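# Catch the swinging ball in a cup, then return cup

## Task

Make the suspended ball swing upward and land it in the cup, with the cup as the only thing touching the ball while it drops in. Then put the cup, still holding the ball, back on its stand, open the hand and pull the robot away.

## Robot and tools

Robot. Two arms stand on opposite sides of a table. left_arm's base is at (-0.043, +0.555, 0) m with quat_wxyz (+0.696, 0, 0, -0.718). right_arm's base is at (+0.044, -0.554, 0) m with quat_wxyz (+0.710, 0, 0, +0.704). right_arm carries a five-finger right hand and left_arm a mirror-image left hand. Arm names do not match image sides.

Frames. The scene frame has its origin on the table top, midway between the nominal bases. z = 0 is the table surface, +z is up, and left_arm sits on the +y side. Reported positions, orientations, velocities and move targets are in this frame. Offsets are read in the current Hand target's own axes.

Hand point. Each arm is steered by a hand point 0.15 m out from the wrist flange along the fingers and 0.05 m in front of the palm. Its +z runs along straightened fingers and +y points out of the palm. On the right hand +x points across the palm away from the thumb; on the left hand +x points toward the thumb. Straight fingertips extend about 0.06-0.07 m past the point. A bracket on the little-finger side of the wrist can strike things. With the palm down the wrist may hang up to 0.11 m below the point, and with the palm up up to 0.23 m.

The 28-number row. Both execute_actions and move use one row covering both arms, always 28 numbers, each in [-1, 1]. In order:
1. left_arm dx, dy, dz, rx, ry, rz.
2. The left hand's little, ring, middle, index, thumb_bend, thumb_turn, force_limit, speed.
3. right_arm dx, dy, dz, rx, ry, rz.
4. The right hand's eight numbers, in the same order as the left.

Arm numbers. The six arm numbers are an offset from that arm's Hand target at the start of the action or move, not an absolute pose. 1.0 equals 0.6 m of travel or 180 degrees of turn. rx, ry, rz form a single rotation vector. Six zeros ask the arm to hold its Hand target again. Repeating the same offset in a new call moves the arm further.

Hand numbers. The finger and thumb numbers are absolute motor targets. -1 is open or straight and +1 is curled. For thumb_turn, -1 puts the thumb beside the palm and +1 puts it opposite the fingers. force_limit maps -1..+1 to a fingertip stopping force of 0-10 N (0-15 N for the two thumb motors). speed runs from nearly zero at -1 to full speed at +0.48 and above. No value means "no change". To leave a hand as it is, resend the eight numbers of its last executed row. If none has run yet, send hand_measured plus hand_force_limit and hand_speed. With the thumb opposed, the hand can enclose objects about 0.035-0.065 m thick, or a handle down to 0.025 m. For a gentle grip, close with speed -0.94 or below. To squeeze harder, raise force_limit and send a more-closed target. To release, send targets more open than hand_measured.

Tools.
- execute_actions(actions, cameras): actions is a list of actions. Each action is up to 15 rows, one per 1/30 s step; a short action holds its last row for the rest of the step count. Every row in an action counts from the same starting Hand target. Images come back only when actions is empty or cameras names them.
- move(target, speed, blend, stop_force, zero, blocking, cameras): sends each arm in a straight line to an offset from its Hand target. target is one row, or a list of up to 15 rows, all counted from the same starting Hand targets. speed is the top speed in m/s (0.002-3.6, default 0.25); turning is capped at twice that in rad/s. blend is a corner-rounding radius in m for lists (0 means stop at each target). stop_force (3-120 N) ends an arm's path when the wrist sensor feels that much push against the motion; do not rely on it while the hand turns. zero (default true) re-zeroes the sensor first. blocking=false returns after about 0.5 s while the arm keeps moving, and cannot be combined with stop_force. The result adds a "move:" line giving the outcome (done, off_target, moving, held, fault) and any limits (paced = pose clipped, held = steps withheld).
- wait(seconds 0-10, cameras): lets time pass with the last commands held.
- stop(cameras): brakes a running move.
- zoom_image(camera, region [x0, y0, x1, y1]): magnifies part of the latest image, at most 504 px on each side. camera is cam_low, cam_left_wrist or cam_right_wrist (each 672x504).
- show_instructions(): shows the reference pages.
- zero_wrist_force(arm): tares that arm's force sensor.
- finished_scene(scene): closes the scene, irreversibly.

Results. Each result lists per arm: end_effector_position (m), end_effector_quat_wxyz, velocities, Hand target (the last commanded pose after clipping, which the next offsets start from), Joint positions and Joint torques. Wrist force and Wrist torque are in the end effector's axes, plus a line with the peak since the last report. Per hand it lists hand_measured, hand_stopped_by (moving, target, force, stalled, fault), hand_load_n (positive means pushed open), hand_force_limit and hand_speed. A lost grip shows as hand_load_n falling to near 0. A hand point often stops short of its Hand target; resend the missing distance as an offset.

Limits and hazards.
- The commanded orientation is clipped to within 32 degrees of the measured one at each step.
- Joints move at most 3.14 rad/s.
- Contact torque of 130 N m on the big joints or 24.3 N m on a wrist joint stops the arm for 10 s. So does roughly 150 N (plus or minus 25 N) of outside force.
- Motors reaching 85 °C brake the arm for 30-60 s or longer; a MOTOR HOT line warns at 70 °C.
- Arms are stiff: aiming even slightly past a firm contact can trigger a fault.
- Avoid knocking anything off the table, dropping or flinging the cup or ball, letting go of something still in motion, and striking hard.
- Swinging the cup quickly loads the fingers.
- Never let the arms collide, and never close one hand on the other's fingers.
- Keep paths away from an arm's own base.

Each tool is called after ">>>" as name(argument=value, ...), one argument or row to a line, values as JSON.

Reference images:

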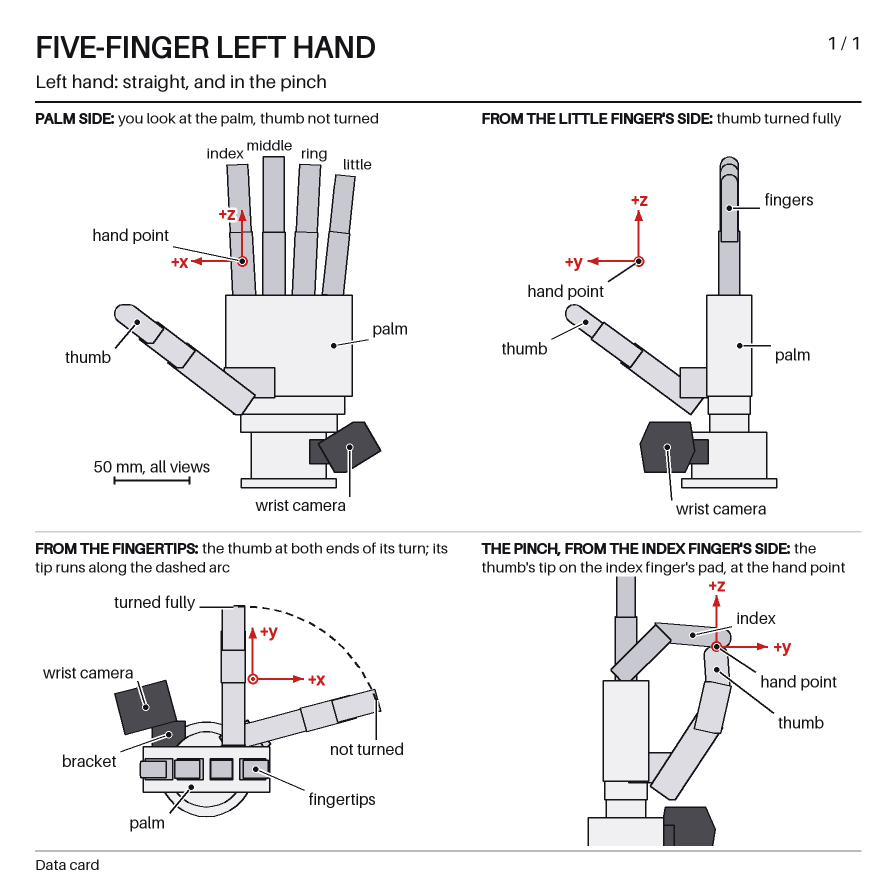

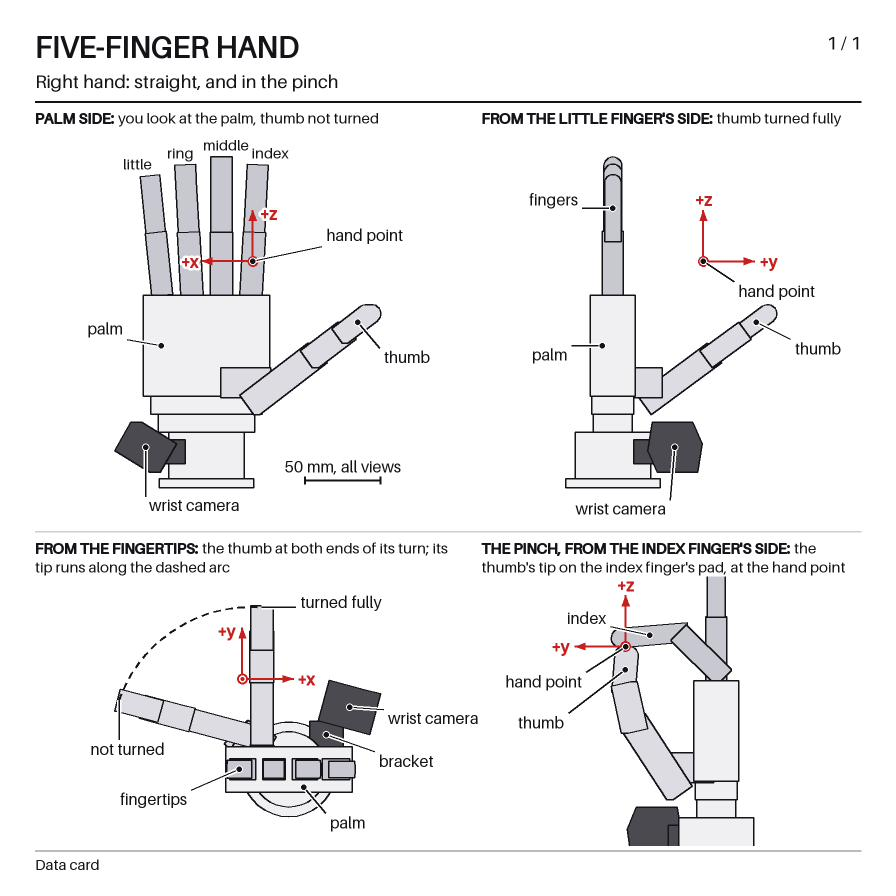

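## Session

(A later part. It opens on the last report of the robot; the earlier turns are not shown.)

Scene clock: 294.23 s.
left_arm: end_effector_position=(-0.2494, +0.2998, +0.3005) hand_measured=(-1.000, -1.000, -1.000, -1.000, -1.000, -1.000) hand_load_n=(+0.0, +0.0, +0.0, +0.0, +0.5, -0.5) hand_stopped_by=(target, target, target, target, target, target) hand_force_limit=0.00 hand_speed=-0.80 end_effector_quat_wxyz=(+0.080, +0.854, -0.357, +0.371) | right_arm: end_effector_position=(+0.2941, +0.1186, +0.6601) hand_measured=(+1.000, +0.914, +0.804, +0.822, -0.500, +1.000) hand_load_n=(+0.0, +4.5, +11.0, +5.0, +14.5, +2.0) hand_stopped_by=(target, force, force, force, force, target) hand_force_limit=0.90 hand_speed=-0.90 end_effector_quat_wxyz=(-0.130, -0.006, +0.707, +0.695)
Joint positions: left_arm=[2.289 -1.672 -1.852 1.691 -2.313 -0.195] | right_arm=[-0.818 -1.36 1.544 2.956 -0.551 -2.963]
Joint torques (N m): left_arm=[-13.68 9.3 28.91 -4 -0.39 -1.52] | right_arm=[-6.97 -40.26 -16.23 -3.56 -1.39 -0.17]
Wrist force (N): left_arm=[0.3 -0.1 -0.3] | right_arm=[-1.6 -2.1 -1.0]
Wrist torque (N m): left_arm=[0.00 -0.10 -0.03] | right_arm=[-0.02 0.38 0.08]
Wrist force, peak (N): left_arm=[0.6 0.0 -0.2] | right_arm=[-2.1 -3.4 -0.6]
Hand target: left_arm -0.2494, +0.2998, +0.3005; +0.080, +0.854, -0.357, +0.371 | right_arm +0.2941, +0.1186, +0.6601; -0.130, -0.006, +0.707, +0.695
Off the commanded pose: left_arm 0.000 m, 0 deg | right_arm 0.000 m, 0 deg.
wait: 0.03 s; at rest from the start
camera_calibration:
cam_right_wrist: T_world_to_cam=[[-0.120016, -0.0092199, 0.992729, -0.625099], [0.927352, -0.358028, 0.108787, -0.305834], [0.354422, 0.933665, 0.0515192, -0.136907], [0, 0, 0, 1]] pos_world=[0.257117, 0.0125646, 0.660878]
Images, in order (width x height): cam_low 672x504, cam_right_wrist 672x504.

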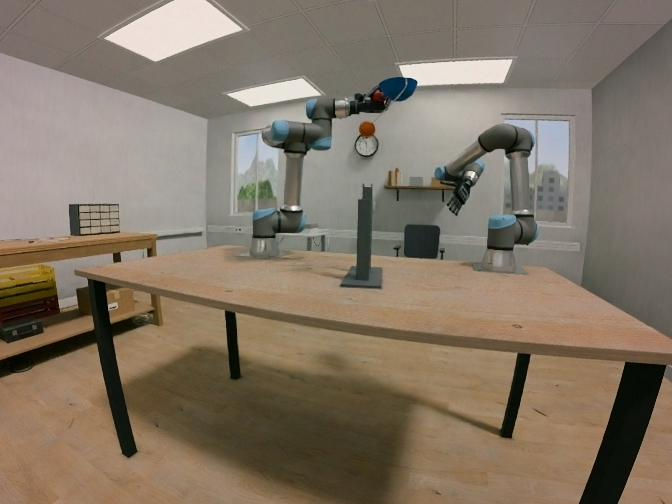

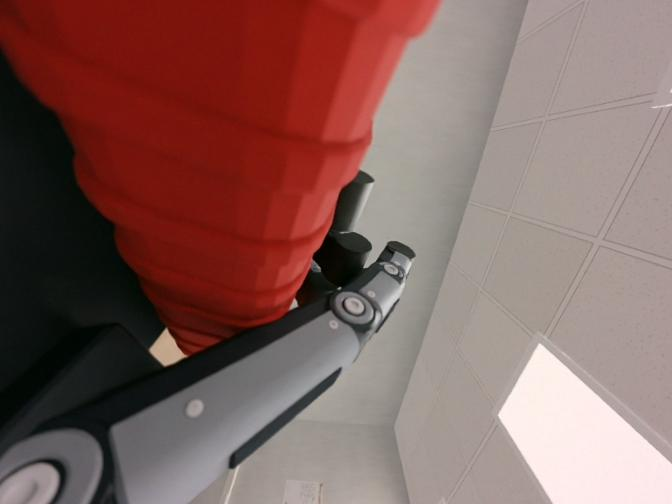

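>>> move(
  target=[
    [0,0,0,0,0,0,-1,-1,-1,-1,-1,-1,0,-0.8,0.0389,-0.0070,0.1397,0,0,0,1,1,0.99,0.99,0.99,1,0.9,-0.9],
    [0,0,0,0,0,0,-1,-1,-1,-1,-1,-1,0,-0.8,-0.0663,-0.5975,0.1397,0,0,0,1,1,0.99,0.99,0.99,1,0.9,-0.9],
  ],
  speed=[0.2,0.3],
  blend=[0.02,0],
  cameras=["cam_low"],
)

>>> wait(
  seconds=1.0,
  cameras=["cam_low"],
)

>>> move(
  target=[0,0,0,0,0,0,-1,-1,-1,-1,-1,-1,0,-0.8,-0.0029,-0.0165,0,0,0,0,1,1,0.99,0.99,0.99,1,0.9,-0.9],
  speed=0.1,
  cameras=["cam_low"],
)

>>> zoom_image(
  camera="cam_low",
  region=[370, 180, 470, 300],
)

>>> zoom_image(
  camera="cam_low",
  region=[375, 175, 465, 245],
)

Scene clock: 321.10 s.
left_arm: end_effector_position=(-0.2494, +0.2998, +0.3005) hand_measured=(-1.000, -1.000, -1.000, -1.000, -1.000, -1.000) hand_load_n=(+0.0, +0.0, +0.0, +0.0, +0.0, +0.0) hand_stopped_by=(target, target, target, target, target, target) hand_force_limit=0.00 hand_speed=-0.80 end_effector_quat_wxyz=(+0.080, +0.854, -0.357, +0.371) | right_arm: end_effector_position=(+0.2544, +0.1966, +0.3005) hand_measured=(+1.000, +0.914, +0.804, +0.822, -0.500, +1.000) hand_load_n=(+0.0, +3.0, +11.5, +4.5, +14.0, +1.5) hand_stopped_by=(target, force, force, force, force, target) hand_force_limit=0.90 hand_speed=-0.90 end_effector_quat_wxyz=(-0.130, -0.006, +0.707, +0.695)
Joint positions: left_arm=[2.289 -1.672 -1.852 1.691 -2.313 -0.195] | right_arm=[-0.654 -0.793 1.74 2.192 -0.715 -2.963]
Joint torques (N m): left_arm=[-13.64 9.97 29.65 -3.6 -0.42 -1.32] | right_arm=[-6.89 -37.17 -4.49 -4.1 -1.45 -1.35]
Wrist force (N): left_arm=[0.2 -0.1 -0.3] | right_arm=[-2.5 -2.9 0.1]
Wrist torque (N m): left_arm=[0.00 -0.08 -0.03] | right_arm=[-0.21 0.54 0.01]
Wrist force, peak (N): left_arm=[0.5 -0.3 -0.3] | right_arm=[-2.9 -5.9 0.7]
Hand target: left_arm -0.2494, +0.2998, +0.3005; +0.080, +0.854, -0.357, +0.371 | right_arm +0.2544, +0.1966, +0.3003; -0.130, -0.006, +0.707, +0.695
Off the commanded pose: left_arm 0.000 m, 0 deg | right_arm 0.000 m, 0 deg.
move: done
Images, in order (width x height): cam_low 672x504.

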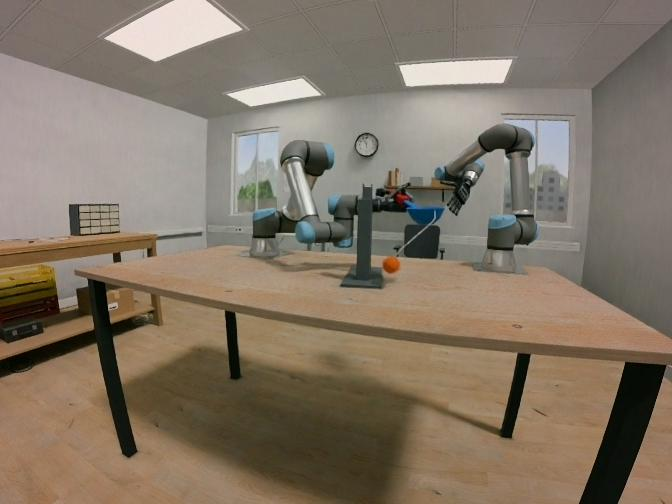

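Scene clock: 322.10 s.
left_arm: end_effector_position=(-0.2494, +0.2998, +0.3005) hand_measured=(-1.000, -1.000, -1.000, -1.000, -1.000, -1.000) hand_load_n=(+0.0, +0.0, +0.0, +0.0, +0.0, +0.0) hand_stopped_by=(target, target, target, target, target, target) hand_force_limit=0.00 hand_speed=-0.80 end_effector_quat_wxyz=(+0.080, +0.854, -0.357, +0.371) | right_arm: end_effector_position=(+0.2544, +0.1966, +0.3003) hand_measured=(+1.000, +0.914, +0.804, +0.822, -0.500, +1.000) hand_load_n=(+0.5, +5.0, +11.5, +4.5, +14.5, +2.0) hand_stopped_by=(target, force, force, force, force, target) hand_force_limit=0.90 hand_speed=-0.90 end_effector_quat_wxyz=(-0.130, -0.006, +0.707, +0.695)
Joint positions: left_arm=[2.289 -1.672 -1.852 1.691 -2.313 -0.195] | right_arm=[-0.654 -0.792 1.741 2.192 -0.715 -2.963]
Joint torques (N m): left_arm=[-13.48 9.84 29.54 -3.74 -0.55 -1.31] | right_arm=[-1.33 -39.41 -7.11 -4.02 -0.49 -1.43]
Wrist force (N): left_arm=[0.7 0.2 -0.2] | right_arm=[-2.4 -2.9 0.0]
Wrist torque (N m): left_arm=[0.03 -0.14 -0.02] | right_arm=[-0.20 0.51 0.07]
Wrist force, peak (N): left_arm=[0.7 0.2 -0.2] | right_arm=[-2.4 -3.6 0.1]
Hand target: left_arm -0.2494, +0.2998, +0.3005; +0.080, +0.854, -0.357, +0.371 | right_arm +0.2544, +0.1966, +0.3003; -0.130, -0.006, +0.707, +0.695
Off the commanded pose: left_arm 0.000 m, 0 deg | right_arm 0.000 m, 0 deg.
wait: 1.00 s; at rest by 0.17 s
Images, in order (width x height): cam_low 672x504.

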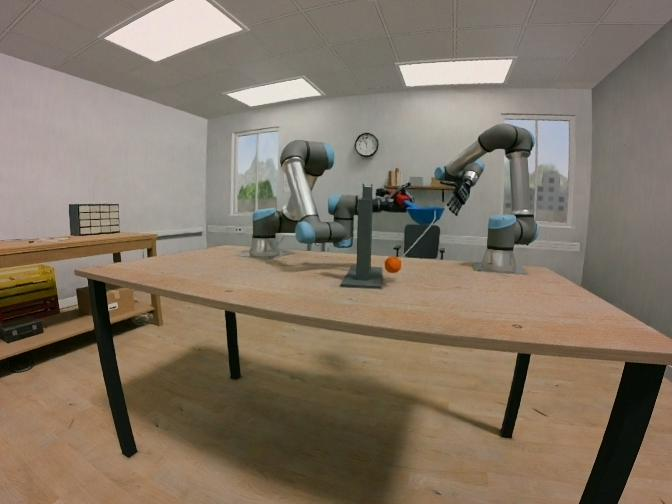

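Scene clock: 322.80 s.
left_arm: end_effector_position=(-0.2494, +0.2998, +0.3005) hand_measured=(-1.000, -1.000, -1.000, -1.000, -1.000, -1.000) hand_load_n=(+0.0, +0.0, +0.0, +0.0, +0.0, +0.0) hand_stopped_by=(target, target, target, target, target, target) hand_force_limit=0.00 hand_speed=-0.80 end_effector_quat_wxyz=(+0.080, +0.854, -0.357, +0.371) | right_arm: end_effector_position=(+0.2543, +0.1966, +0.2902) hand_measured=(+1.000, +0.914, +0.804, +0.822, -0.500, +1.000) hand_load_n=(+0.0, +3.5, +11.5, +4.5, +14.0, +2.0) hand_stopped_by=(target, force, force, force, force, target) hand_force_limit=0.90 hand_speed=-0.90 end_effector_quat_wxyz=(-0.130, -0.006, +0.707, +0.695)
Joint positions: left_arm=[2.289 -1.672 -1.852 1.691 -2.313 -0.195] | right_arm=[-0.654 -0.773 1.739 2.173 -0.715 -2.963]
Joint torques (N m): left_arm=[-13.09 8.89 29.57 -3.6 -0.5 -1.44] | right_arm=[4.86 -55.49 -22.37 -0.11 -1.31 -0.27]
Wrist force (N): left_arm=[0.1 -0.2 -0.3] | right_arm=[-2.3 -2.0 -0.1]
Wrist torque (N m): left_arm=[-0.02 -0.06 -0.04] | right_arm=[-0.16 0.50 0.01]
Wrist force, peak (N): left_arm=[0.6 -0.3 -0.3] | right_arm=[-2.5 -3.5 0.2]
Hand target: left_arm -0.2494, +0.2998, +0.3005; +0.080, +0.854, -0.357, +0.371 | right_arm +0.2543, +0.1966, +0.2903; -0.130, -0.006, +0.707, +0.695
Off the commanded pose: left_arm 0.000 m, 0 deg | right_arm 0.000 m, 0 deg.
move: done
Images, in order (width x height): cam_low 672x504.

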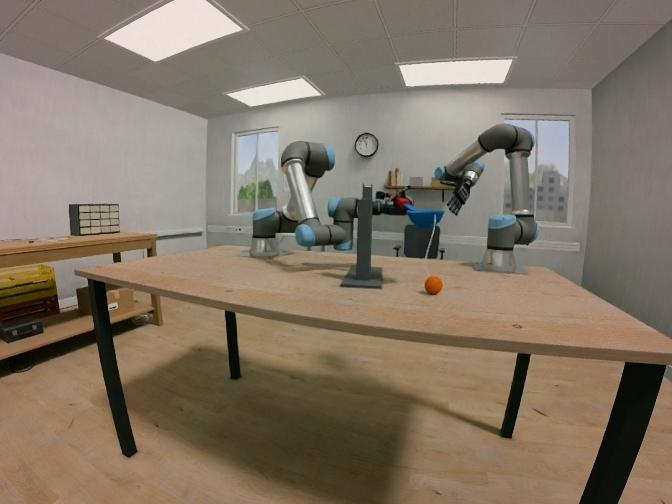

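Scaled by 4.200 from the camera's 672x504 image, which has a finer 960x720 frame.

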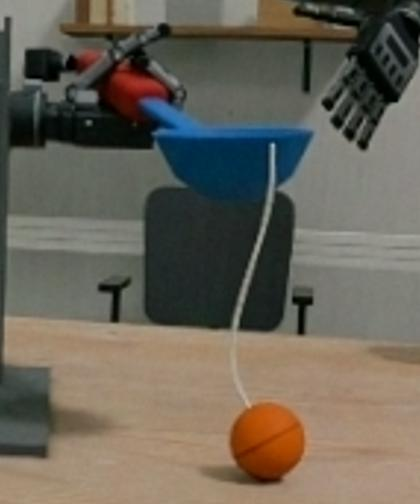

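Scaled by 5.600 from the camera's 672x504 image, which has a finer 960x720 frame.

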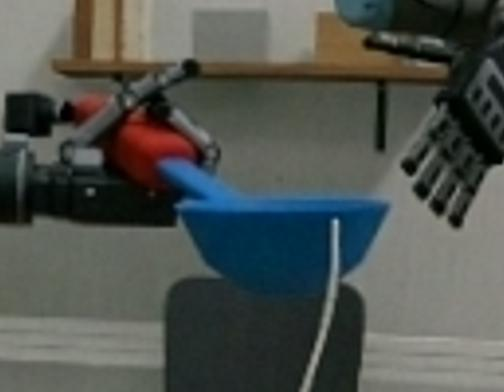

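>>> wait(
  seconds=1.0,
)

>>> move(
  target=[0,0,0,0,0,0,-1,-1,-1,-1,-1,-1,0,-0.8,0.0038,0.0213,0,0,0,0,1,1,0.99,0.99,0.99,1,0.9,-0.9],
  speed=0.02,
  cameras=["cam_low"],
)

>>> zoom_image(
  camera="cam_low",
  region=[370, 180, 470, 300],
)

>>> wait(
  seconds=0.23,
  cameras=["cam_low"],
)

>>> zoom_image(
  camera="cam_low",
  region=[370, 180, 470, 300],
)

>>> wait(
  seconds=0.23,
  cameras=["cam_low"],
)

>>> zoom_image(
  camera="cam_low",
  region=[370, 180, 470, 300],
)

Scene clock: 326.63 s.
left_arm: end_effector_position=(-0.2494, +0.2998, +0.3005) hand_measured=(-1.000, -1.000, -1.000, -1.000, -1.000, -1.000) hand_load_n=(+0.0, +0.0, +0.0, +0.0, +0.0, +0.0) hand_stopped_by=(target, target, target, target, target, target) hand_force_limit=0.00 hand_speed=-0.80 end_effector_quat_wxyz=(+0.080, +0.854, -0.357, +0.371) | right_arm: end_effector_position=(+0.2543, +0.1966, +0.2903) hand_measured=(+1.000, +0.914, +0.804, +0.822, -0.500, +1.000) hand_load_n=(+0.0, +3.5, +11.0, +5.0, +14.0, +2.0) hand_stopped_by=(target, force, force, force, force, target) hand_force_limit=0.90 hand_speed=-0.90 end_effector_quat_wxyz=(-0.130, -0.006, +0.707, +0.695)
Joint positions: left_arm=[2.289 -1.672 -1.852 1.691 -2.313 -0.195] | right_arm=[-0.654 -0.773 1.739 2.173 -0.715 -2.963]
Joint torques (N m): left_arm=[-13.19 9.27 29.63 -3.61 -0.43 -1.36] | right_arm=[6.72 -55.21 -8.43 0.3 -1.4 0.02]
Wrist force (N): left_arm=[0.4 -0.1 -0.2] | right_arm=[-2.3 -2.8 0.1]
Wrist torque (N m): left_arm=[0.00 -0.10 -0.03] | right_arm=[-0.24 0.49 0.00]
Wrist force, peak (N): left_arm=[0.6 0.1 -0.2] | right_arm=[-2.4 -2.9 -0.2]
Hand target: left_arm -0.2494, +0.2998, +0.3005; +0.080, +0.854, -0.357, +0.371 | right_arm +0.2543, +0.1966, +0.2903; -0.130, -0.006, +0.707, +0.695
Off the commanded pose: left_arm 0.000 m, 0 deg | right_arm 0.000 m, 0 deg.
wait: 1.00 s; at rest from the start

Scene clock: 327.53 s.
left_arm: end_effector_position=(-0.2494, +0.2998, +0.3005) hand_measured=(-1.000, -1.000, -1.000, -1.000, -1.000, -1.000) hand_load_n=(+0.0, +0.0, +0.0, +0.0, +0.0, +0.0) hand_stopped_by=(target, target, target, target, target, target) hand_force_limit=0.00 hand_speed=-0.80 end_effector_quat_wxyz=(+0.080, +0.854, -0.357, +0.371) | right_arm: end_effector_position=(+0.2543, +0.1966, +0.3034) hand_measured=(+1.000, +0.914, +0.804, +0.822, -0.500, +1.000) hand_load_n=(+0.0, +4.5, +11.5, +4.5, +14.0, +2.0) hand_stopped_by=(target, force, force, force, force, target) hand_force_limit=0.90 hand_speed=-0.90 end_effector_quat_wxyz=(-0.130, -0.006, +0.707, +0.695)
Joint positions: left_arm=[2.289 -1.672 -1.852 1.691 -2.313 -0.195] | right_arm=[-0.654 -0.798 1.741 2.198 -0.715 -2.963]
Joint torques (N m): left_arm=[-12.7 9.17 30.01 -3.57 -0.56 -1.41] | right_arm=[0.9 -39.23 -6.81 -3.85 -0.04 -0.28]
Wrist force (N): left_arm=[0.3 -0.1 -0.2] | right_arm=[-2.2 -2.8 0.0]
Wrist torque (N m): left_arm=[-0.02 -0.08 -0.02] | right_arm=[-0.18 0.46 0.09]
Wrist force, peak (N): left_arm=[0.5 -0.2 -0.3] | right_arm=[-2.5 -3.2 0.0]
Hand target: left_arm -0.2494, +0.2998, +0.3005; +0.080, +0.854, -0.357, +0.371 | right_arm +0.2543, +0.1966, +0.3032; -0.130, -0.006, +0.707, +0.695
Off the commanded pose: left_arm 0.000 m, 0 deg | right_arm 0.000 m, 0 deg.
move: done
Images, in order (width x height): cam_low 672x504.

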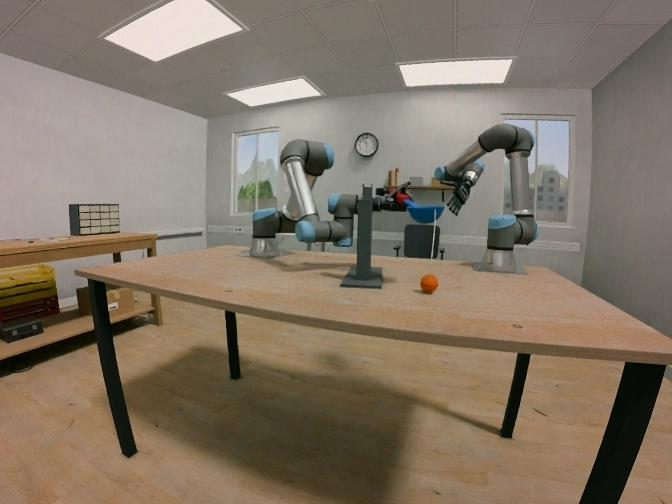

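Scaled by 4.200 from the camera's 672x504 image, which has a finer 960x720 frame.

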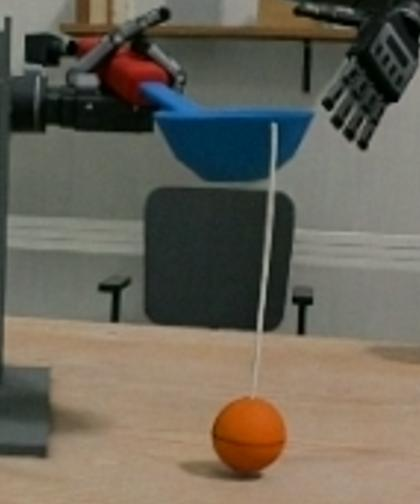

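Scene clock: 327.77 s.
left_arm: end_effector_position=(-0.2494, +0.2998, +0.3005) hand_measured=(-1.000, -1.000, -1.000, -1.000, -1.000, -1.000) hand_load_n=(+0.0, +0.0, +0.0, +0.0, +0.0, +0.0) hand_stopped_by=(target, target, target, target, target, target) hand_force_limit=0.00 hand_speed=-0.80 end_effector_quat_wxyz=(+0.080, +0.854, -0.357, +0.371) | right_arm: end_effector_position=(+0.2543, +0.1966, +0.3033) hand_measured=(+1.000, +0.914, +0.804, +0.822, -0.500, +1.000) hand_load_n=(+0.0, +4.0, +11.5, +5.0, +14.0, +2.0) hand_stopped_by=(target, force, force, force, force, target) hand_force_limit=0.90 hand_speed=-0.90 end_effector_quat_wxyz=(-0.130, -0.006, +0.707, +0.695)
Joint positions: left_arm=[2.289 -1.672 -1.852 1.691 -2.313 -0.195] | right_arm=[-0.654 -0.798 1.741 2.197 -0.715 -2.963]
Joint torques (N m): left_arm=[-12.69 9.75 29.63 -3.58 -0.35 -1.25] | right_arm=[0.08 -37.36 -6.72 -3.73 0.38 -1.06]
Wrist force (N): left_arm=[0.3 0.2 -0.1] | right_arm=[-2.2 -2.7 0.0]
Wrist torque (N m): left_arm=[0.03 -0.08 -0.04] | right_arm=[-0.14 0.47 0.09]
Wrist force, peak (N): left_arm=[0.4 0.1 -0.2] | right_arm=[-2.4 -3.3 -0.1]
Hand target: left_arm -0.2494, +0.2998, +0.3005; +0.080, +0.854, -0.357, +0.371 | right_arm +0.2543, +0.1966, +0.3032; -0.130, -0.006, +0.707, +0.695
Off the commanded pose: left_arm 0.000 m, 0 deg | right_arm 0.000 m, 0 deg.
wait: 0.23 s; at rest by 0.17 s
Images, in order (width x height): cam_low 672x504.

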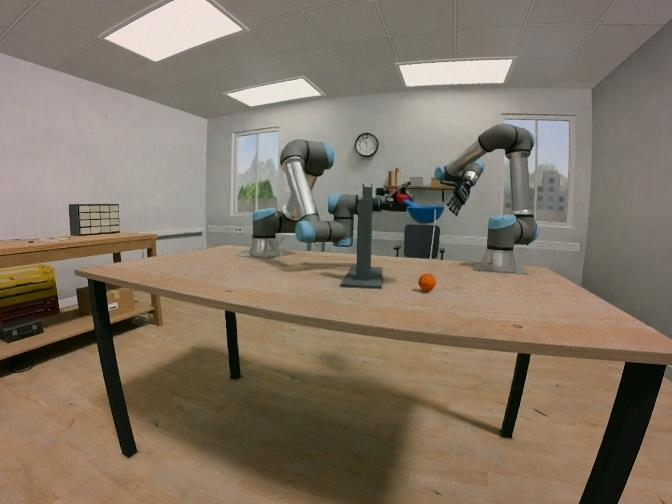

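Scaled by 4.200 from the camera's 672x504 image, which has a finer 960x720 frame.

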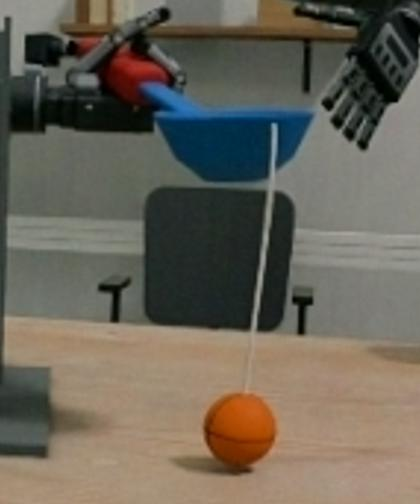

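Scene clock: 328.00 s.
left_arm: end_effector_position=(-0.2494, +0.2998, +0.3005) hand_measured=(-1.000, -1.000, -1.000, -1.000, -1.000, -1.000) hand_load_n=(+0.0, +0.0, +0.0, +0.0, +0.0, +0.0) hand_stopped_by=(target, target, target, target, target, target) hand_force_limit=0.00 hand_speed=-0.80 end_effector_quat_wxyz=(+0.080, +0.854, -0.357, +0.371) | right_arm: end_effector_position=(+0.2543, +0.1966, +0.3032) hand_measured=(+1.000, +0.914, +0.804, +0.822, -0.500, +1.000) hand_load_n=(+0.5, +4.5, +11.5, +4.5, +14.0, +2.0) hand_stopped_by=(target, force, force, force, force, target) hand_force_limit=0.90 hand_speed=-0.90 end_effector_quat_wxyz=(-0.130, -0.006, +0.707, +0.695)
Joint positions: left_arm=[2.289 -1.672 -1.852 1.691 -2.313 -0.195] | right_arm=[-0.654 -0.798 1.741 2.197 -0.715 -2.963]
Joint torques (N m): left_arm=[-13.41 8.8 29.28 -3.51 -0.57 -1.32] | right_arm=[-2.56 -36.54 -7.09 -3.79 0.91 -1.06]
Wrist force (N): left_arm=[0.2 0.0 -0.1] | right_arm=[-2.3 -3.2 0.0]
Wrist torque (N m): left_arm=[0.00 -0.07 -0.04] | right_arm=[-0.20 0.48 0.08]
Wrist force, peak (N): left_arm=[0.3 -0.1 -0.2] | right_arm=[-2.5 -3.2 0.1]
Hand target: left_arm -0.2494, +0.2998, +0.3005; +0.080, +0.854, -0.357, +0.371 | right_arm +0.2543, +0.1966, +0.3032; -0.130, -0.006, +0.707, +0.695
Off the commanded pose: left_arm 0.000 m, 0 deg | right_arm 0.000 m, 0 deg.
wait: 0.23 s; at rest by 0.17 s
Images, in order (width x height): cam_low 672x504.

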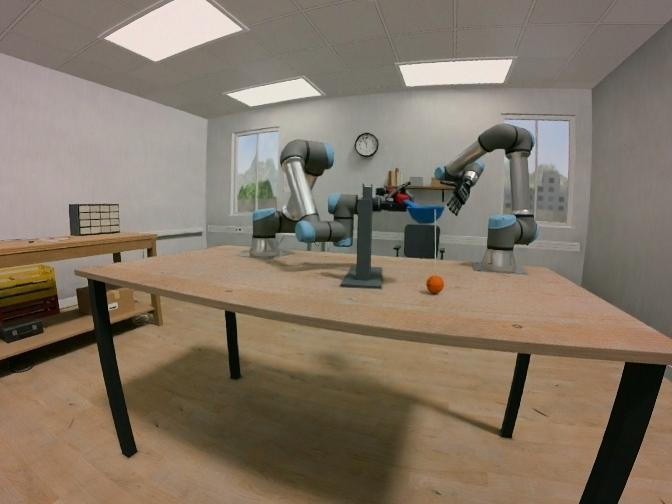

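Scaled by 4.200 from the camera's 672x504 image, which has a finer 960x720 frame.

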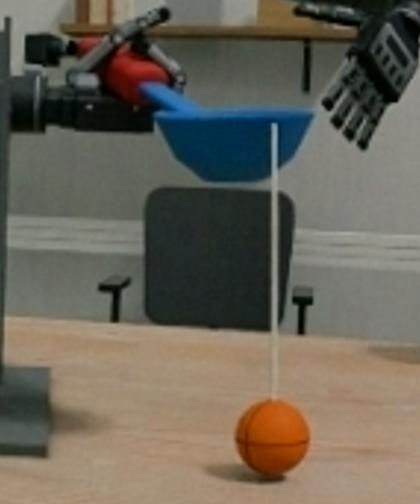

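>>> move(
  target=[0,0,0,0,0,0,-1,-1,-1,-1,-1,-1,0,-0.8,-0.0032,-0.0180,0,0,0,0,1,1,0.99,0.99,0.99,1,0.9,-0.9],
  speed=0.05,
)

>>> wait(
  seconds=1.5,
)

>>> move(
  target=[0,0,0,0,0,0,-1,-1,-1,-1,-1,-1,0,-0.8,0.0035,0.0197,0,0,0,0,1,1,0.99,0.99,0.99,1,0.9,-0.9],
  speed=0.015,
  cameras=["cam_low"],
)

>>> zoom_image(
  camera="cam_low",
  region=[370, 180, 470, 300],
)

>>> wait(
  seconds=0.23,
  cameras=["cam_low"],
)

>>> zoom_image(
  camera="cam_low",
  region=[370, 180, 470, 300],
)

Scene clock: 330.37 s.
left_arm: end_effector_position=(-0.2494, +0.2998, +0.3005) hand_measured=(-1.000, -1.000, -1.000, -1.000, -1.000, -1.000) hand_load_n=(+0.0, +0.0, +0.0, +0.0, +0.0, +0.0) hand_stopped_by=(target, target, target, target, target, target) hand_force_limit=0.00 hand_speed=-0.80 end_effector_quat_wxyz=(+0.080, +0.854, -0.357, +0.371) | right_arm: end_effector_position=(+0.2543, +0.1966, +0.2922) hand_measured=(+1.000, +0.914, +0.804, +0.822, -0.500, +1.000) hand_load_n=(+0.0, +3.5, +11.0, +4.5, +14.0, +2.0) hand_stopped_by=(target, force, force, force, force, target) hand_force_limit=0.90 hand_speed=-0.90 end_effector_quat_wxyz=(-0.130, -0.006, +0.707, +0.695)
Joint positions: left_arm=[2.289 -1.672 -1.852 1.691 -2.313 -0.195] | right_arm=[-0.654 -0.777 1.74 2.177 -0.715 -2.963]
Joint torques (N m): left_arm=[-13.71 9.15 29.6 -3.42 -0.44 -1.2] | right_arm=[-2.76 -55.05 -23.39 0.12 -0.26 -0.58]
Wrist force (N): left_arm=[0.3 -0.1 -0.1] | right_arm=[-2.3 -2.4 0.2]
Wrist torque (N m): left_arm=[-0.01 -0.08 -0.04] | right_arm=[-0.20 0.48 0.00]
Wrist force, peak (N): left_arm=[0.3 -0.2 -0.5] | right_arm=[-2.2 -3.5 0.2]
Hand target: left_arm -0.2494, +0.2998, +0.3005; +0.080, +0.854, -0.357, +0.371 | right_arm +0.2543, +0.1966, +0.2923; -0.130, -0.006, +0.707, +0.695
Off the commanded pose: left_arm 0.000 m, 0 deg | right_arm 0.000 m, 0 deg.
move: done

Scene clock: 331.87 s.
left_arm: end_effector_position=(-0.2494, +0.2998, +0.3005) hand_measured=(-1.000, -1.000, -1.000, -1.000, -1.000, -1.000) hand_load_n=(+0.0, +0.0, +0.0, +0.0, +0.0, +0.0) hand_stopped_by=(target, target, target, target, target, target) hand_force_limit=0.00 hand_speed=-0.80 end_effector_quat_wxyz=(+0.080, +0.854, -0.357, +0.371) | right_arm: end_effector_position=(+0.2543, +0.1966, +0.2923) hand_measured=(+1.000, +0.914, +0.804, +0.822, -0.500, +1.000) hand_load_n=(+0.0, +3.5, +11.5, +4.5, +14.5, +2.0) hand_stopped_by=(target, force, force, force, force, target) hand_force_limit=0.90 hand_speed=-0.90 end_effector_quat_wxyz=(-0.130, -0.006, +0.707, +0.695)
Joint positions: left_arm=[2.289 -1.672 -1.852 1.691 -2.313 -0.195] | right_arm=[-0.654 -0.777 1.74 2.177 -0.715 -2.963]
Joint torques (N m): left_arm=[-12.78 9.88 29.41 -3.38 -0.7 -1.23] | right_arm=[5.86 -56.51 -11.83 0.13 -1.51 0.12]
Wrist force (N): left_arm=[0.4 -0.1 -0.2] | right_arm=[-2.2 -2.2 -0.2]
Wrist torque (N m): left_arm=[-0.01 -0.09 -0.02] | right_arm=[-0.16 0.49 0.01]
Wrist force, peak (N): left_arm=[0.6 0.1 -0.1] | right_arm=[-2.4 -3.1 0.0]
Hand target: left_arm -0.2494, +0.2998, +0.3005; +0.080, +0.854, -0.357, +0.371 | right_arm +0.2543, +0.1966, +0.2923; -0.130, -0.006, +0.707, +0.695
Off the commanded pose: left_arm 0.000 m, 0 deg | right_arm 0.000 m, 0 deg.
wait: 1.50 s; at rest by 0.17 s

Scene clock: 332.93 s.
left_arm: end_effector_position=(-0.2494, +0.2998, +0.3005) hand_measured=(-1.000, -1.000, -1.000, -1.000, -1.000, -1.000) hand_load_n=(+0.0, +0.0, +0.0, +0.0, +0.0, -0.5) hand_stopped_by=(target, target, target, target, target, target) hand_force_limit=0.00 hand_speed=-0.80 end_effector_quat_wxyz=(+0.080, +0.854, -0.357, +0.371) | right_arm: end_effector_position=(+0.2543, +0.1966, +0.3044) hand_measured=(+1.000, +0.914, +0.804, +0.822, -0.500, +1.000) hand_load_n=(+0.0, +4.5, +11.5, +5.0, +14.0, +2.0) hand_stopped_by=(target, force, force, force, force, target) hand_force_limit=0.90 hand_speed=-0.90 end_effector_quat_wxyz=(-0.130, -0.006, +0.707, +0.695)
Joint positions: left_arm=[2.289 -1.672 -1.852 1.691 -2.313 -0.195] | right_arm=[-0.654 -0.8 1.741 2.199 -0.715 -2.963]
Joint torques (N m): left_arm=[-12.53 10.28 29.97 -3.62 -0.72 -1.29] | right_arm=[0.35 -37.31 -5.55 -3.45 0.46 -0.21]
Wrist force (N): left_arm=[0.4 -0.1 -0.2] | right_arm=[-2.1 -2.9 0.0]
Wrist torque (N m): left_arm=[-0.01 -0.11 -0.02] | right_arm=[-0.19 0.44 0.09]
Wrist force, peak (N): left_arm=[0.5 -0.1 -0.3] | right_arm=[-2.6 -3.2 0.2]
Hand target: left_arm -0.2494, +0.2998, +0.3005; +0.080, +0.854, -0.357, +0.371 | right_arm +0.2543, +0.1966, +0.3043; -0.130, -0.006, +0.707, +0.695
Off the commanded pose: left_arm 0.000 m, 0 deg | right_arm 0.000 m, 0 deg.
move: done
Images, in order (width x height): cam_low 672x504.

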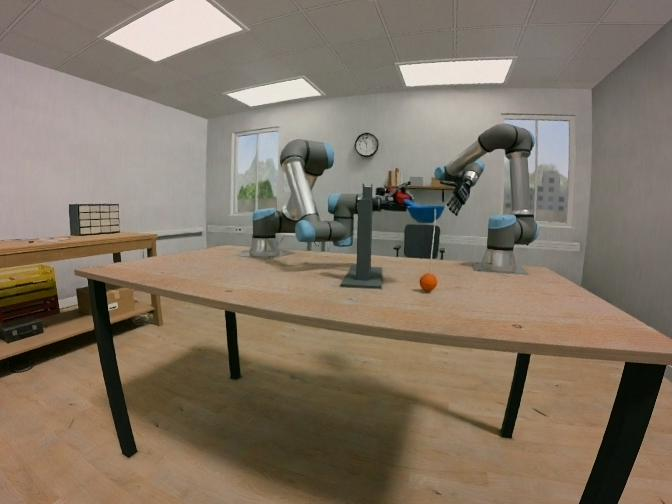

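Scaled by 4.200 from the camera's 672x504 image, which has a finer 960x720 frame.

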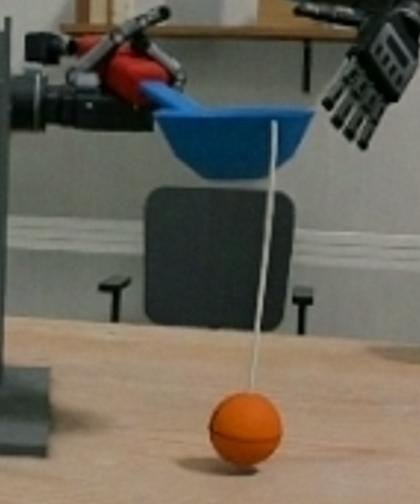

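Scene clock: 333.17 s.
left_arm: end_effector_position=(-0.2494, +0.2998, +0.3005) hand_measured=(-1.000, -1.000, -1.000, -1.000, -1.000, -1.000) hand_load_n=(+0.0, +0.0, +0.0, +0.0, +0.0, +0.0) hand_stopped_by=(target, target, target, target, target, target) hand_force_limit=0.00 hand_speed=-0.80 end_effector_quat_wxyz=(+0.080, +0.854, -0.357, +0.371) | right_arm: end_effector_position=(+0.2543, +0.1966, +0.3043) hand_measured=(+1.000, +0.914, +0.804, +0.822, -0.500, +1.000) hand_load_n=(+0.0, +4.5, +11.5, +5.0, +14.0, +2.0) hand_stopped_by=(target, force, force, force, force, target) hand_force_limit=0.90 hand_speed=-0.90 end_effector_quat_wxyz=(-0.130, -0.006, +0.707, +0.695)
Joint positions: left_arm=[2.289 -1.672 -1.852 1.691 -2.313 -0.195] | right_arm=[-0.654 -0.8 1.741 2.199 -0.715 -2.963]
Joint torques (N m): left_arm=[-13.47 8.73 29.78 -3.54 -0.59 -1.17] | right_arm=[-3.14 -37.55 -6.78 -3.96 1.14 -0.52]
Wrist force (N): left_arm=[0.3 0.1 -0.3] | right_arm=[-2.3 -3.0 0.0]
Wrist torque (N m): left_arm=[0.02 -0.09 -0.03] | right_arm=[-0.21 0.49 0.07]
Wrist force, peak (N): left_arm=[0.3 0.1 -0.3] | right_arm=[-2.3 -3.3 0.1]
Hand target: left_arm -0.2494, +0.2998, +0.3005; +0.080, +0.854, -0.357, +0.371 | right_arm +0.2543, +0.1966, +0.3043; -0.130, -0.006, +0.707, +0.695
Off the commanded pose: left_arm 0.000 m, 0 deg | right_arm 0.000 m, 0 deg.
wait: 0.23 s; at rest by 0.17 s
Images, in order (width x height): cam_low 672x504.

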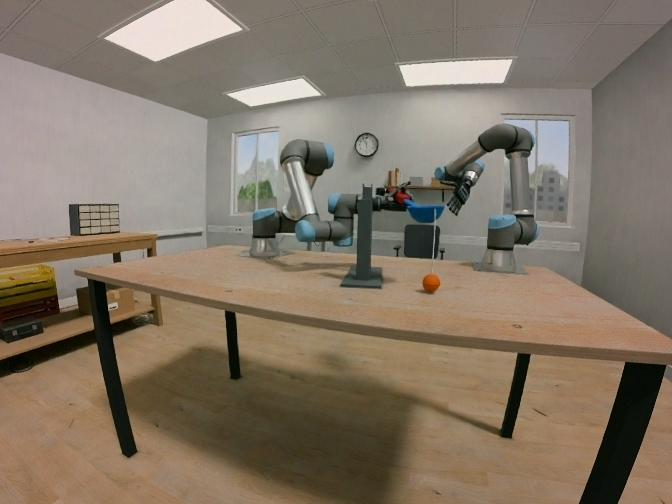

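Scaled by 4.200 from the camera's 672x504 image, which has a finer 960x720 frame.

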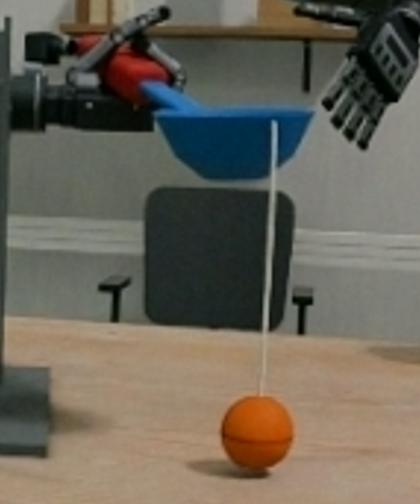

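>>> move(
  target=[0,0,0,0,0,0,-1,-1,-1,-1,-1,-1,0,-0.8,-0.0029,-0.0163,0,0,0,0,1,1,0.99,0.99,0.99,1,0.9,-0.9],
  speed=0.05,
)

>>> wait(
  seconds=1.0,
  cameras=["cam_low"],
)

>>> zoom_image(
  camera="cam_low",
  region=[370, 180, 470, 300],
)

>>> move(
  target=[0,0,0,0,0,0,-1,-1,-1,-1,-1,-1,0,-0.8,0.0018,0.0098,0,0,0,0,1,1,0.99,0.99,0.99,1,0.9,-0.9],
  speed=0.002,
  cameras=["cam_low"],
)

>>> zoom_image(
  camera="cam_low",
  region=[370, 180, 470, 300],
)

>>> wait(
  seconds=0.23,
  cameras=["cam_low"],
)

>>> zoom_image(
  camera="cam_low",
  region=[370, 180, 470, 300],
)

Scene clock: 338.40 s.
left_arm: end_effector_position=(-0.2494, +0.2998, +0.3005) hand_measured=(-1.000, -1.000, -1.000, -1.000, -1.000, -1.000) hand_load_n=(+0.0, +0.0, +0.0, +0.0, +0.0, +0.0) hand_stopped_by=(target, target, target, target, target, target) hand_force_limit=0.00 hand_speed=-0.80 end_effector_quat_wxyz=(+0.080, +0.854, -0.357, +0.371) | right_arm: end_effector_position=(+0.2543, +0.1966, +0.2943) hand_measured=(+1.000, +0.914, +0.804, +0.822, -0.500, +1.000) hand_load_n=(+0.0, +3.5, +11.5, +5.0, +14.0, +2.0) hand_stopped_by=(target, force, force, force, force, target) hand_force_limit=0.90 hand_speed=-0.90 end_effector_quat_wxyz=(-0.130, -0.006, +0.707, +0.695)
Joint positions: left_arm=[2.289 -1.672 -1.852 1.691 -2.313 -0.195] | right_arm=[-0.654 -0.781 1.74 2.181 -0.715 -2.963]
Joint torques (N m): left_arm=[-12.44 9.34 29.98 -3.32 -0.69 -1.32] | right_arm=[-4.02 -55.25 -22.86 -0.21 0.08 -0.54]
Wrist force (N): left_arm=[0.1 0.0 -0.1] | right_arm=[-2.3 -2.5 0.1]
Wrist torque (N m): left_arm=[0.00 -0.06 -0.04] | right_arm=[-0.19 0.49 -0.01]
Wrist force, peak (N): left_arm=[0.7 -0.1 0.1] | right_arm=[-2.4 -3.4 0.1]
Hand target: left_arm -0.2494, +0.2998, +0.3005; +0.080, +0.854, -0.357, +0.371 | right_arm +0.2543, +0.1966, +0.2944; -0.130, -0.006, +0.707, +0.695
Off the commanded pose: left_arm 0.000 m, 0 deg | right_arm 0.000 m, 0 deg.
move: done

Scene clock: 339.40 s.
left_arm: end_effector_position=(-0.2494, +0.2998, +0.3005) hand_measured=(-1.000, -1.000, -1.000, -1.000, -1.000, -1.000) hand_load_n=(+0.0, +0.0, +0.0, +0.0, +0.0, +0.0) hand_stopped_by=(target, target, target, target, target, target) hand_force_limit=0.00 hand_speed=-0.80 end_effector_quat_wxyz=(+0.080, +0.854, -0.357, +0.371) | right_arm: end_effector_position=(+0.2544, +0.1966, +0.2944) hand_measured=(+1.000, +0.914, +0.804, +0.822, -0.500, +1.000) hand_load_n=(+0.0, +3.0, +11.5, +5.0, +14.0, +2.0) hand_stopped_by=(target, force, force, force, force, target) hand_force_limit=0.90 hand_speed=-0.90 end_effector_quat_wxyz=(-0.130, -0.006, +0.707, +0.695)
Joint positions: left_arm=[2.289 -1.672 -1.852 1.691 -2.313 -0.195] | right_arm=[-0.654 -0.781 1.74 2.181 -0.715 -2.963]
Joint torques (N m): left_arm=[-12.59 9.84 29.66 -3.47 -0.58 -1.34] | right_arm=[4.13 -54.7 -17.1 0.44 -1.38 0.23]
Wrist force (N): left_arm=[0.3 0.0 -0.2] | right_arm=[-2.1 -2.6 -0.2]
Wrist torque (N m): left_arm=[0.00 -0.10 -0.03] | right_arm=[-0.20 0.48 0.01]
Wrist force, peak (N): left_arm=[0.5 -0.1 -0.4] | right_arm=[-2.4 -2.9 0.0]
Hand target: left_arm -0.2494, +0.2998, +0.3005; +0.080, +0.854, -0.357, +0.371 | right_arm +0.2543, +0.1966, +0.2944; -0.130, -0.006, +0.707, +0.695
Off the commanded pose: left_arm 0.000 m, 0 deg | right_arm 0.000 m, 0 deg.
wait: 1.00 s; at rest by 0.17 s
Images, in order (width x height): cam_low 672x504.

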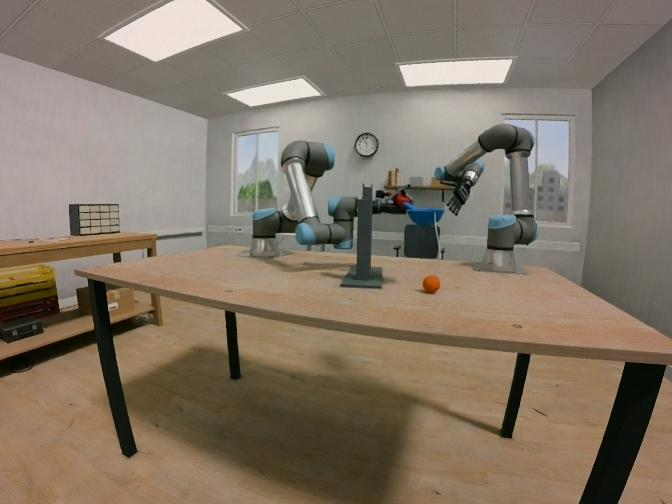

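Scaled by 4.200 from the camera's 672x504 image, which has a finer 960x720 frame.

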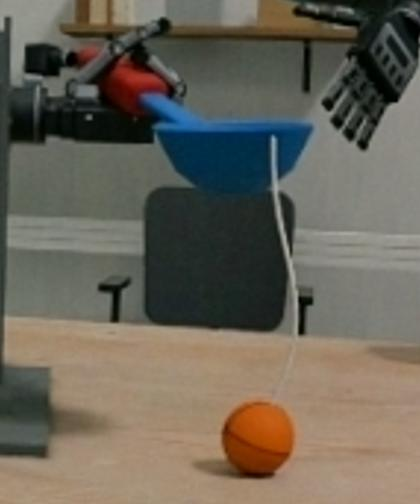

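Scene clock: 342.60 s.
left_arm: end_effector_position=(-0.2494, +0.2998, +0.3005) hand_measured=(-1.000, -1.000, -1.000, -1.000, -1.000, -1.000) hand_load_n=(+0.0, +0.0, +0.0, +0.0, +0.0, +0.0) hand_stopped_by=(target, target, target, target, target, target) hand_force_limit=0.00 hand_speed=-0.80 end_effector_quat_wxyz=(+0.080, +0.854, -0.357, +0.371) | right_arm: end_effector_position=(+0.2543, +0.1966, +0.3004) hand_measured=(+1.000, +0.914, +0.804, +0.822, -0.500, +1.000) hand_load_n=(+0.0, +4.0, +11.5, +5.0, +14.0, +2.0) hand_stopped_by=(target, force, force, force, force, target) hand_force_limit=0.90 hand_speed=-0.90 end_effector_quat_wxyz=(-0.130, -0.006, +0.707, +0.695)
Joint positions: left_arm=[2.289 -1.672 -1.852 1.691 -2.313 -0.195] | right_arm=[-0.654 -0.793 1.741 2.192 -0.715 -2.963]
Joint torques (N m): left_arm=[-12.89 9.54 29.24 -3.46 -0.55 -1.24] | right_arm=[8.95 -53.46 -5.77 -0.23 -1.35 -0.26]
Wrist force (N): left_arm=[0.3 -0.3 -0.2] | right_arm=[-2.5 -3.1 0.0]
Wrist torque (N m): left_arm=[-0.04 -0.10 -0.02] | right_arm=[-0.19 0.51 0.06]
Wrist force, peak (N): left_arm=[0.6 0.0 -0.3] | right_arm=[-2.5 -3.2 0.2]
Hand target: left_arm -0.2494, +0.2998, +0.3005; +0.080, +0.854, -0.357, +0.371 | right_arm +0.2543, +0.1966, +0.3003; -0.130, -0.006, +0.707, +0.695
Off the commanded pose: left_arm 0.000 m, 0 deg | right_arm 0.000 m, 0 deg.
move: done
Images, in order (width x height): cam_low 672x504.

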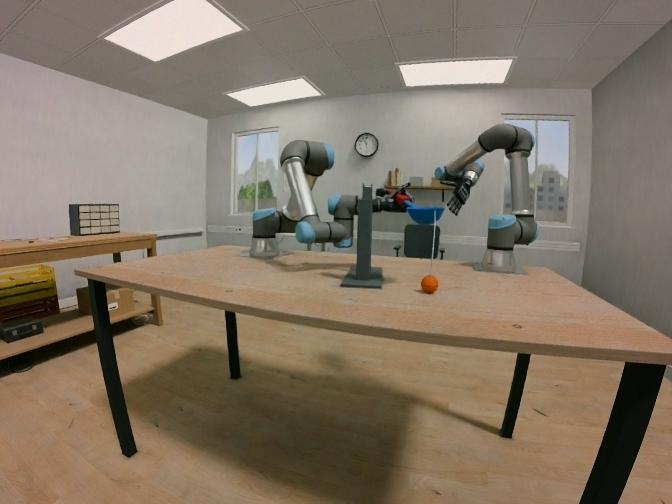

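Scaled by 4.200 from the camera's 672x504 image, which has a finer 960x720 frame.

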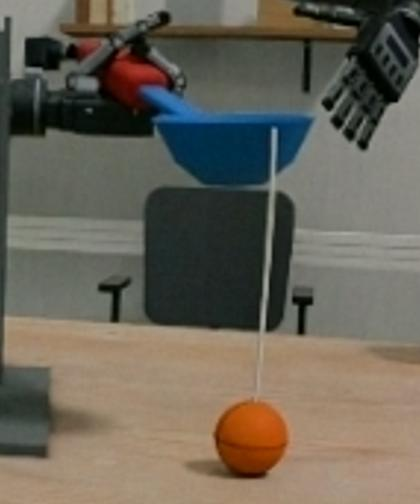

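Scene clock: 342.83 s.
left_arm: end_effector_position=(-0.2494, +0.2998, +0.3005) hand_measured=(-1.000, -1.000, -1.000, -1.000, -1.000, -1.000) hand_load_n=(+0.0, +0.0, +0.0, +0.0, +0.0, +0.0) hand_stopped_by=(target, target, target, target, target, target) hand_force_limit=0.00 hand_speed=-0.80 end_effector_quat_wxyz=(+0.080, +0.854, -0.357, +0.371) | right_arm: end_effector_position=(+0.2543, +0.1966, +0.3004) hand_measured=(+1.000, +0.914, +0.804, +0.822, -0.500, +1.000) hand_load_n=(+0.0, +4.0, +11.5, +4.5, +14.0, +2.0) hand_stopped_by=(target, force, force, force, force, target) hand_force_limit=0.90 hand_speed=-0.90 end_effector_quat_wxyz=(-0.130, -0.006, +0.707, +0.695)
Joint positions: left_arm=[2.289 -1.672 -1.852 1.691 -2.313 -0.195] | right_arm=[-0.654 -0.793 1.741 2.192 -0.715 -2.963]
Joint torques (N m): left_arm=[-12.76 9.53 29.3 -3.32 -0.53 -1.27] | right_arm=[8.01 -51.01 -5.59 -1.33 -1.63 -0.21]
Wrist force (N): left_arm=[0.2 0.1 -0.3] | right_arm=[-2.4 -3.3 0.1]
Wrist torque (N m): left_arm=[0.04 -0.08 -0.04] | right_arm=[-0.21 0.49 0.06]
Wrist force, peak (N): left_arm=[0.5 0.2 -0.2] | right_arm=[-2.5 -3.2 0.2]
Hand target: left_arm -0.2494, +0.2998, +0.3005; +0.080, +0.854, -0.357, +0.371 | right_arm +0.2543, +0.1966, +0.3003; -0.130, -0.006, +0.707, +0.695
Off the commanded pose: left_arm 0.000 m, 0 deg | right_arm 0.000 m, 0 deg.
wait: 0.23 s; at rest by 0.17 s
Images, in order (width x height): cam_low 672x504.

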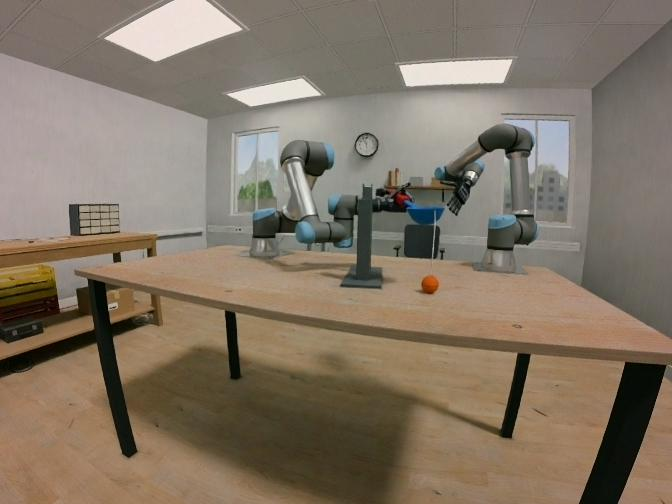

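Scaled by 4.200 from the camera's 672x504 image, which has a finer 960x720 frame.

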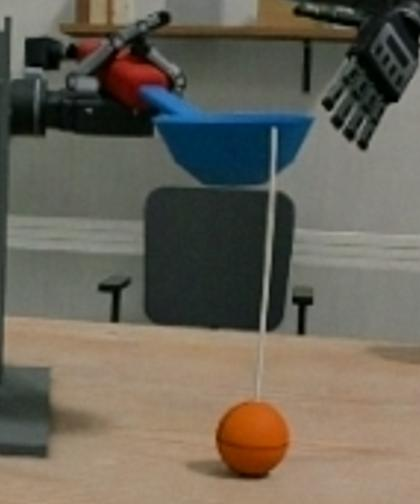

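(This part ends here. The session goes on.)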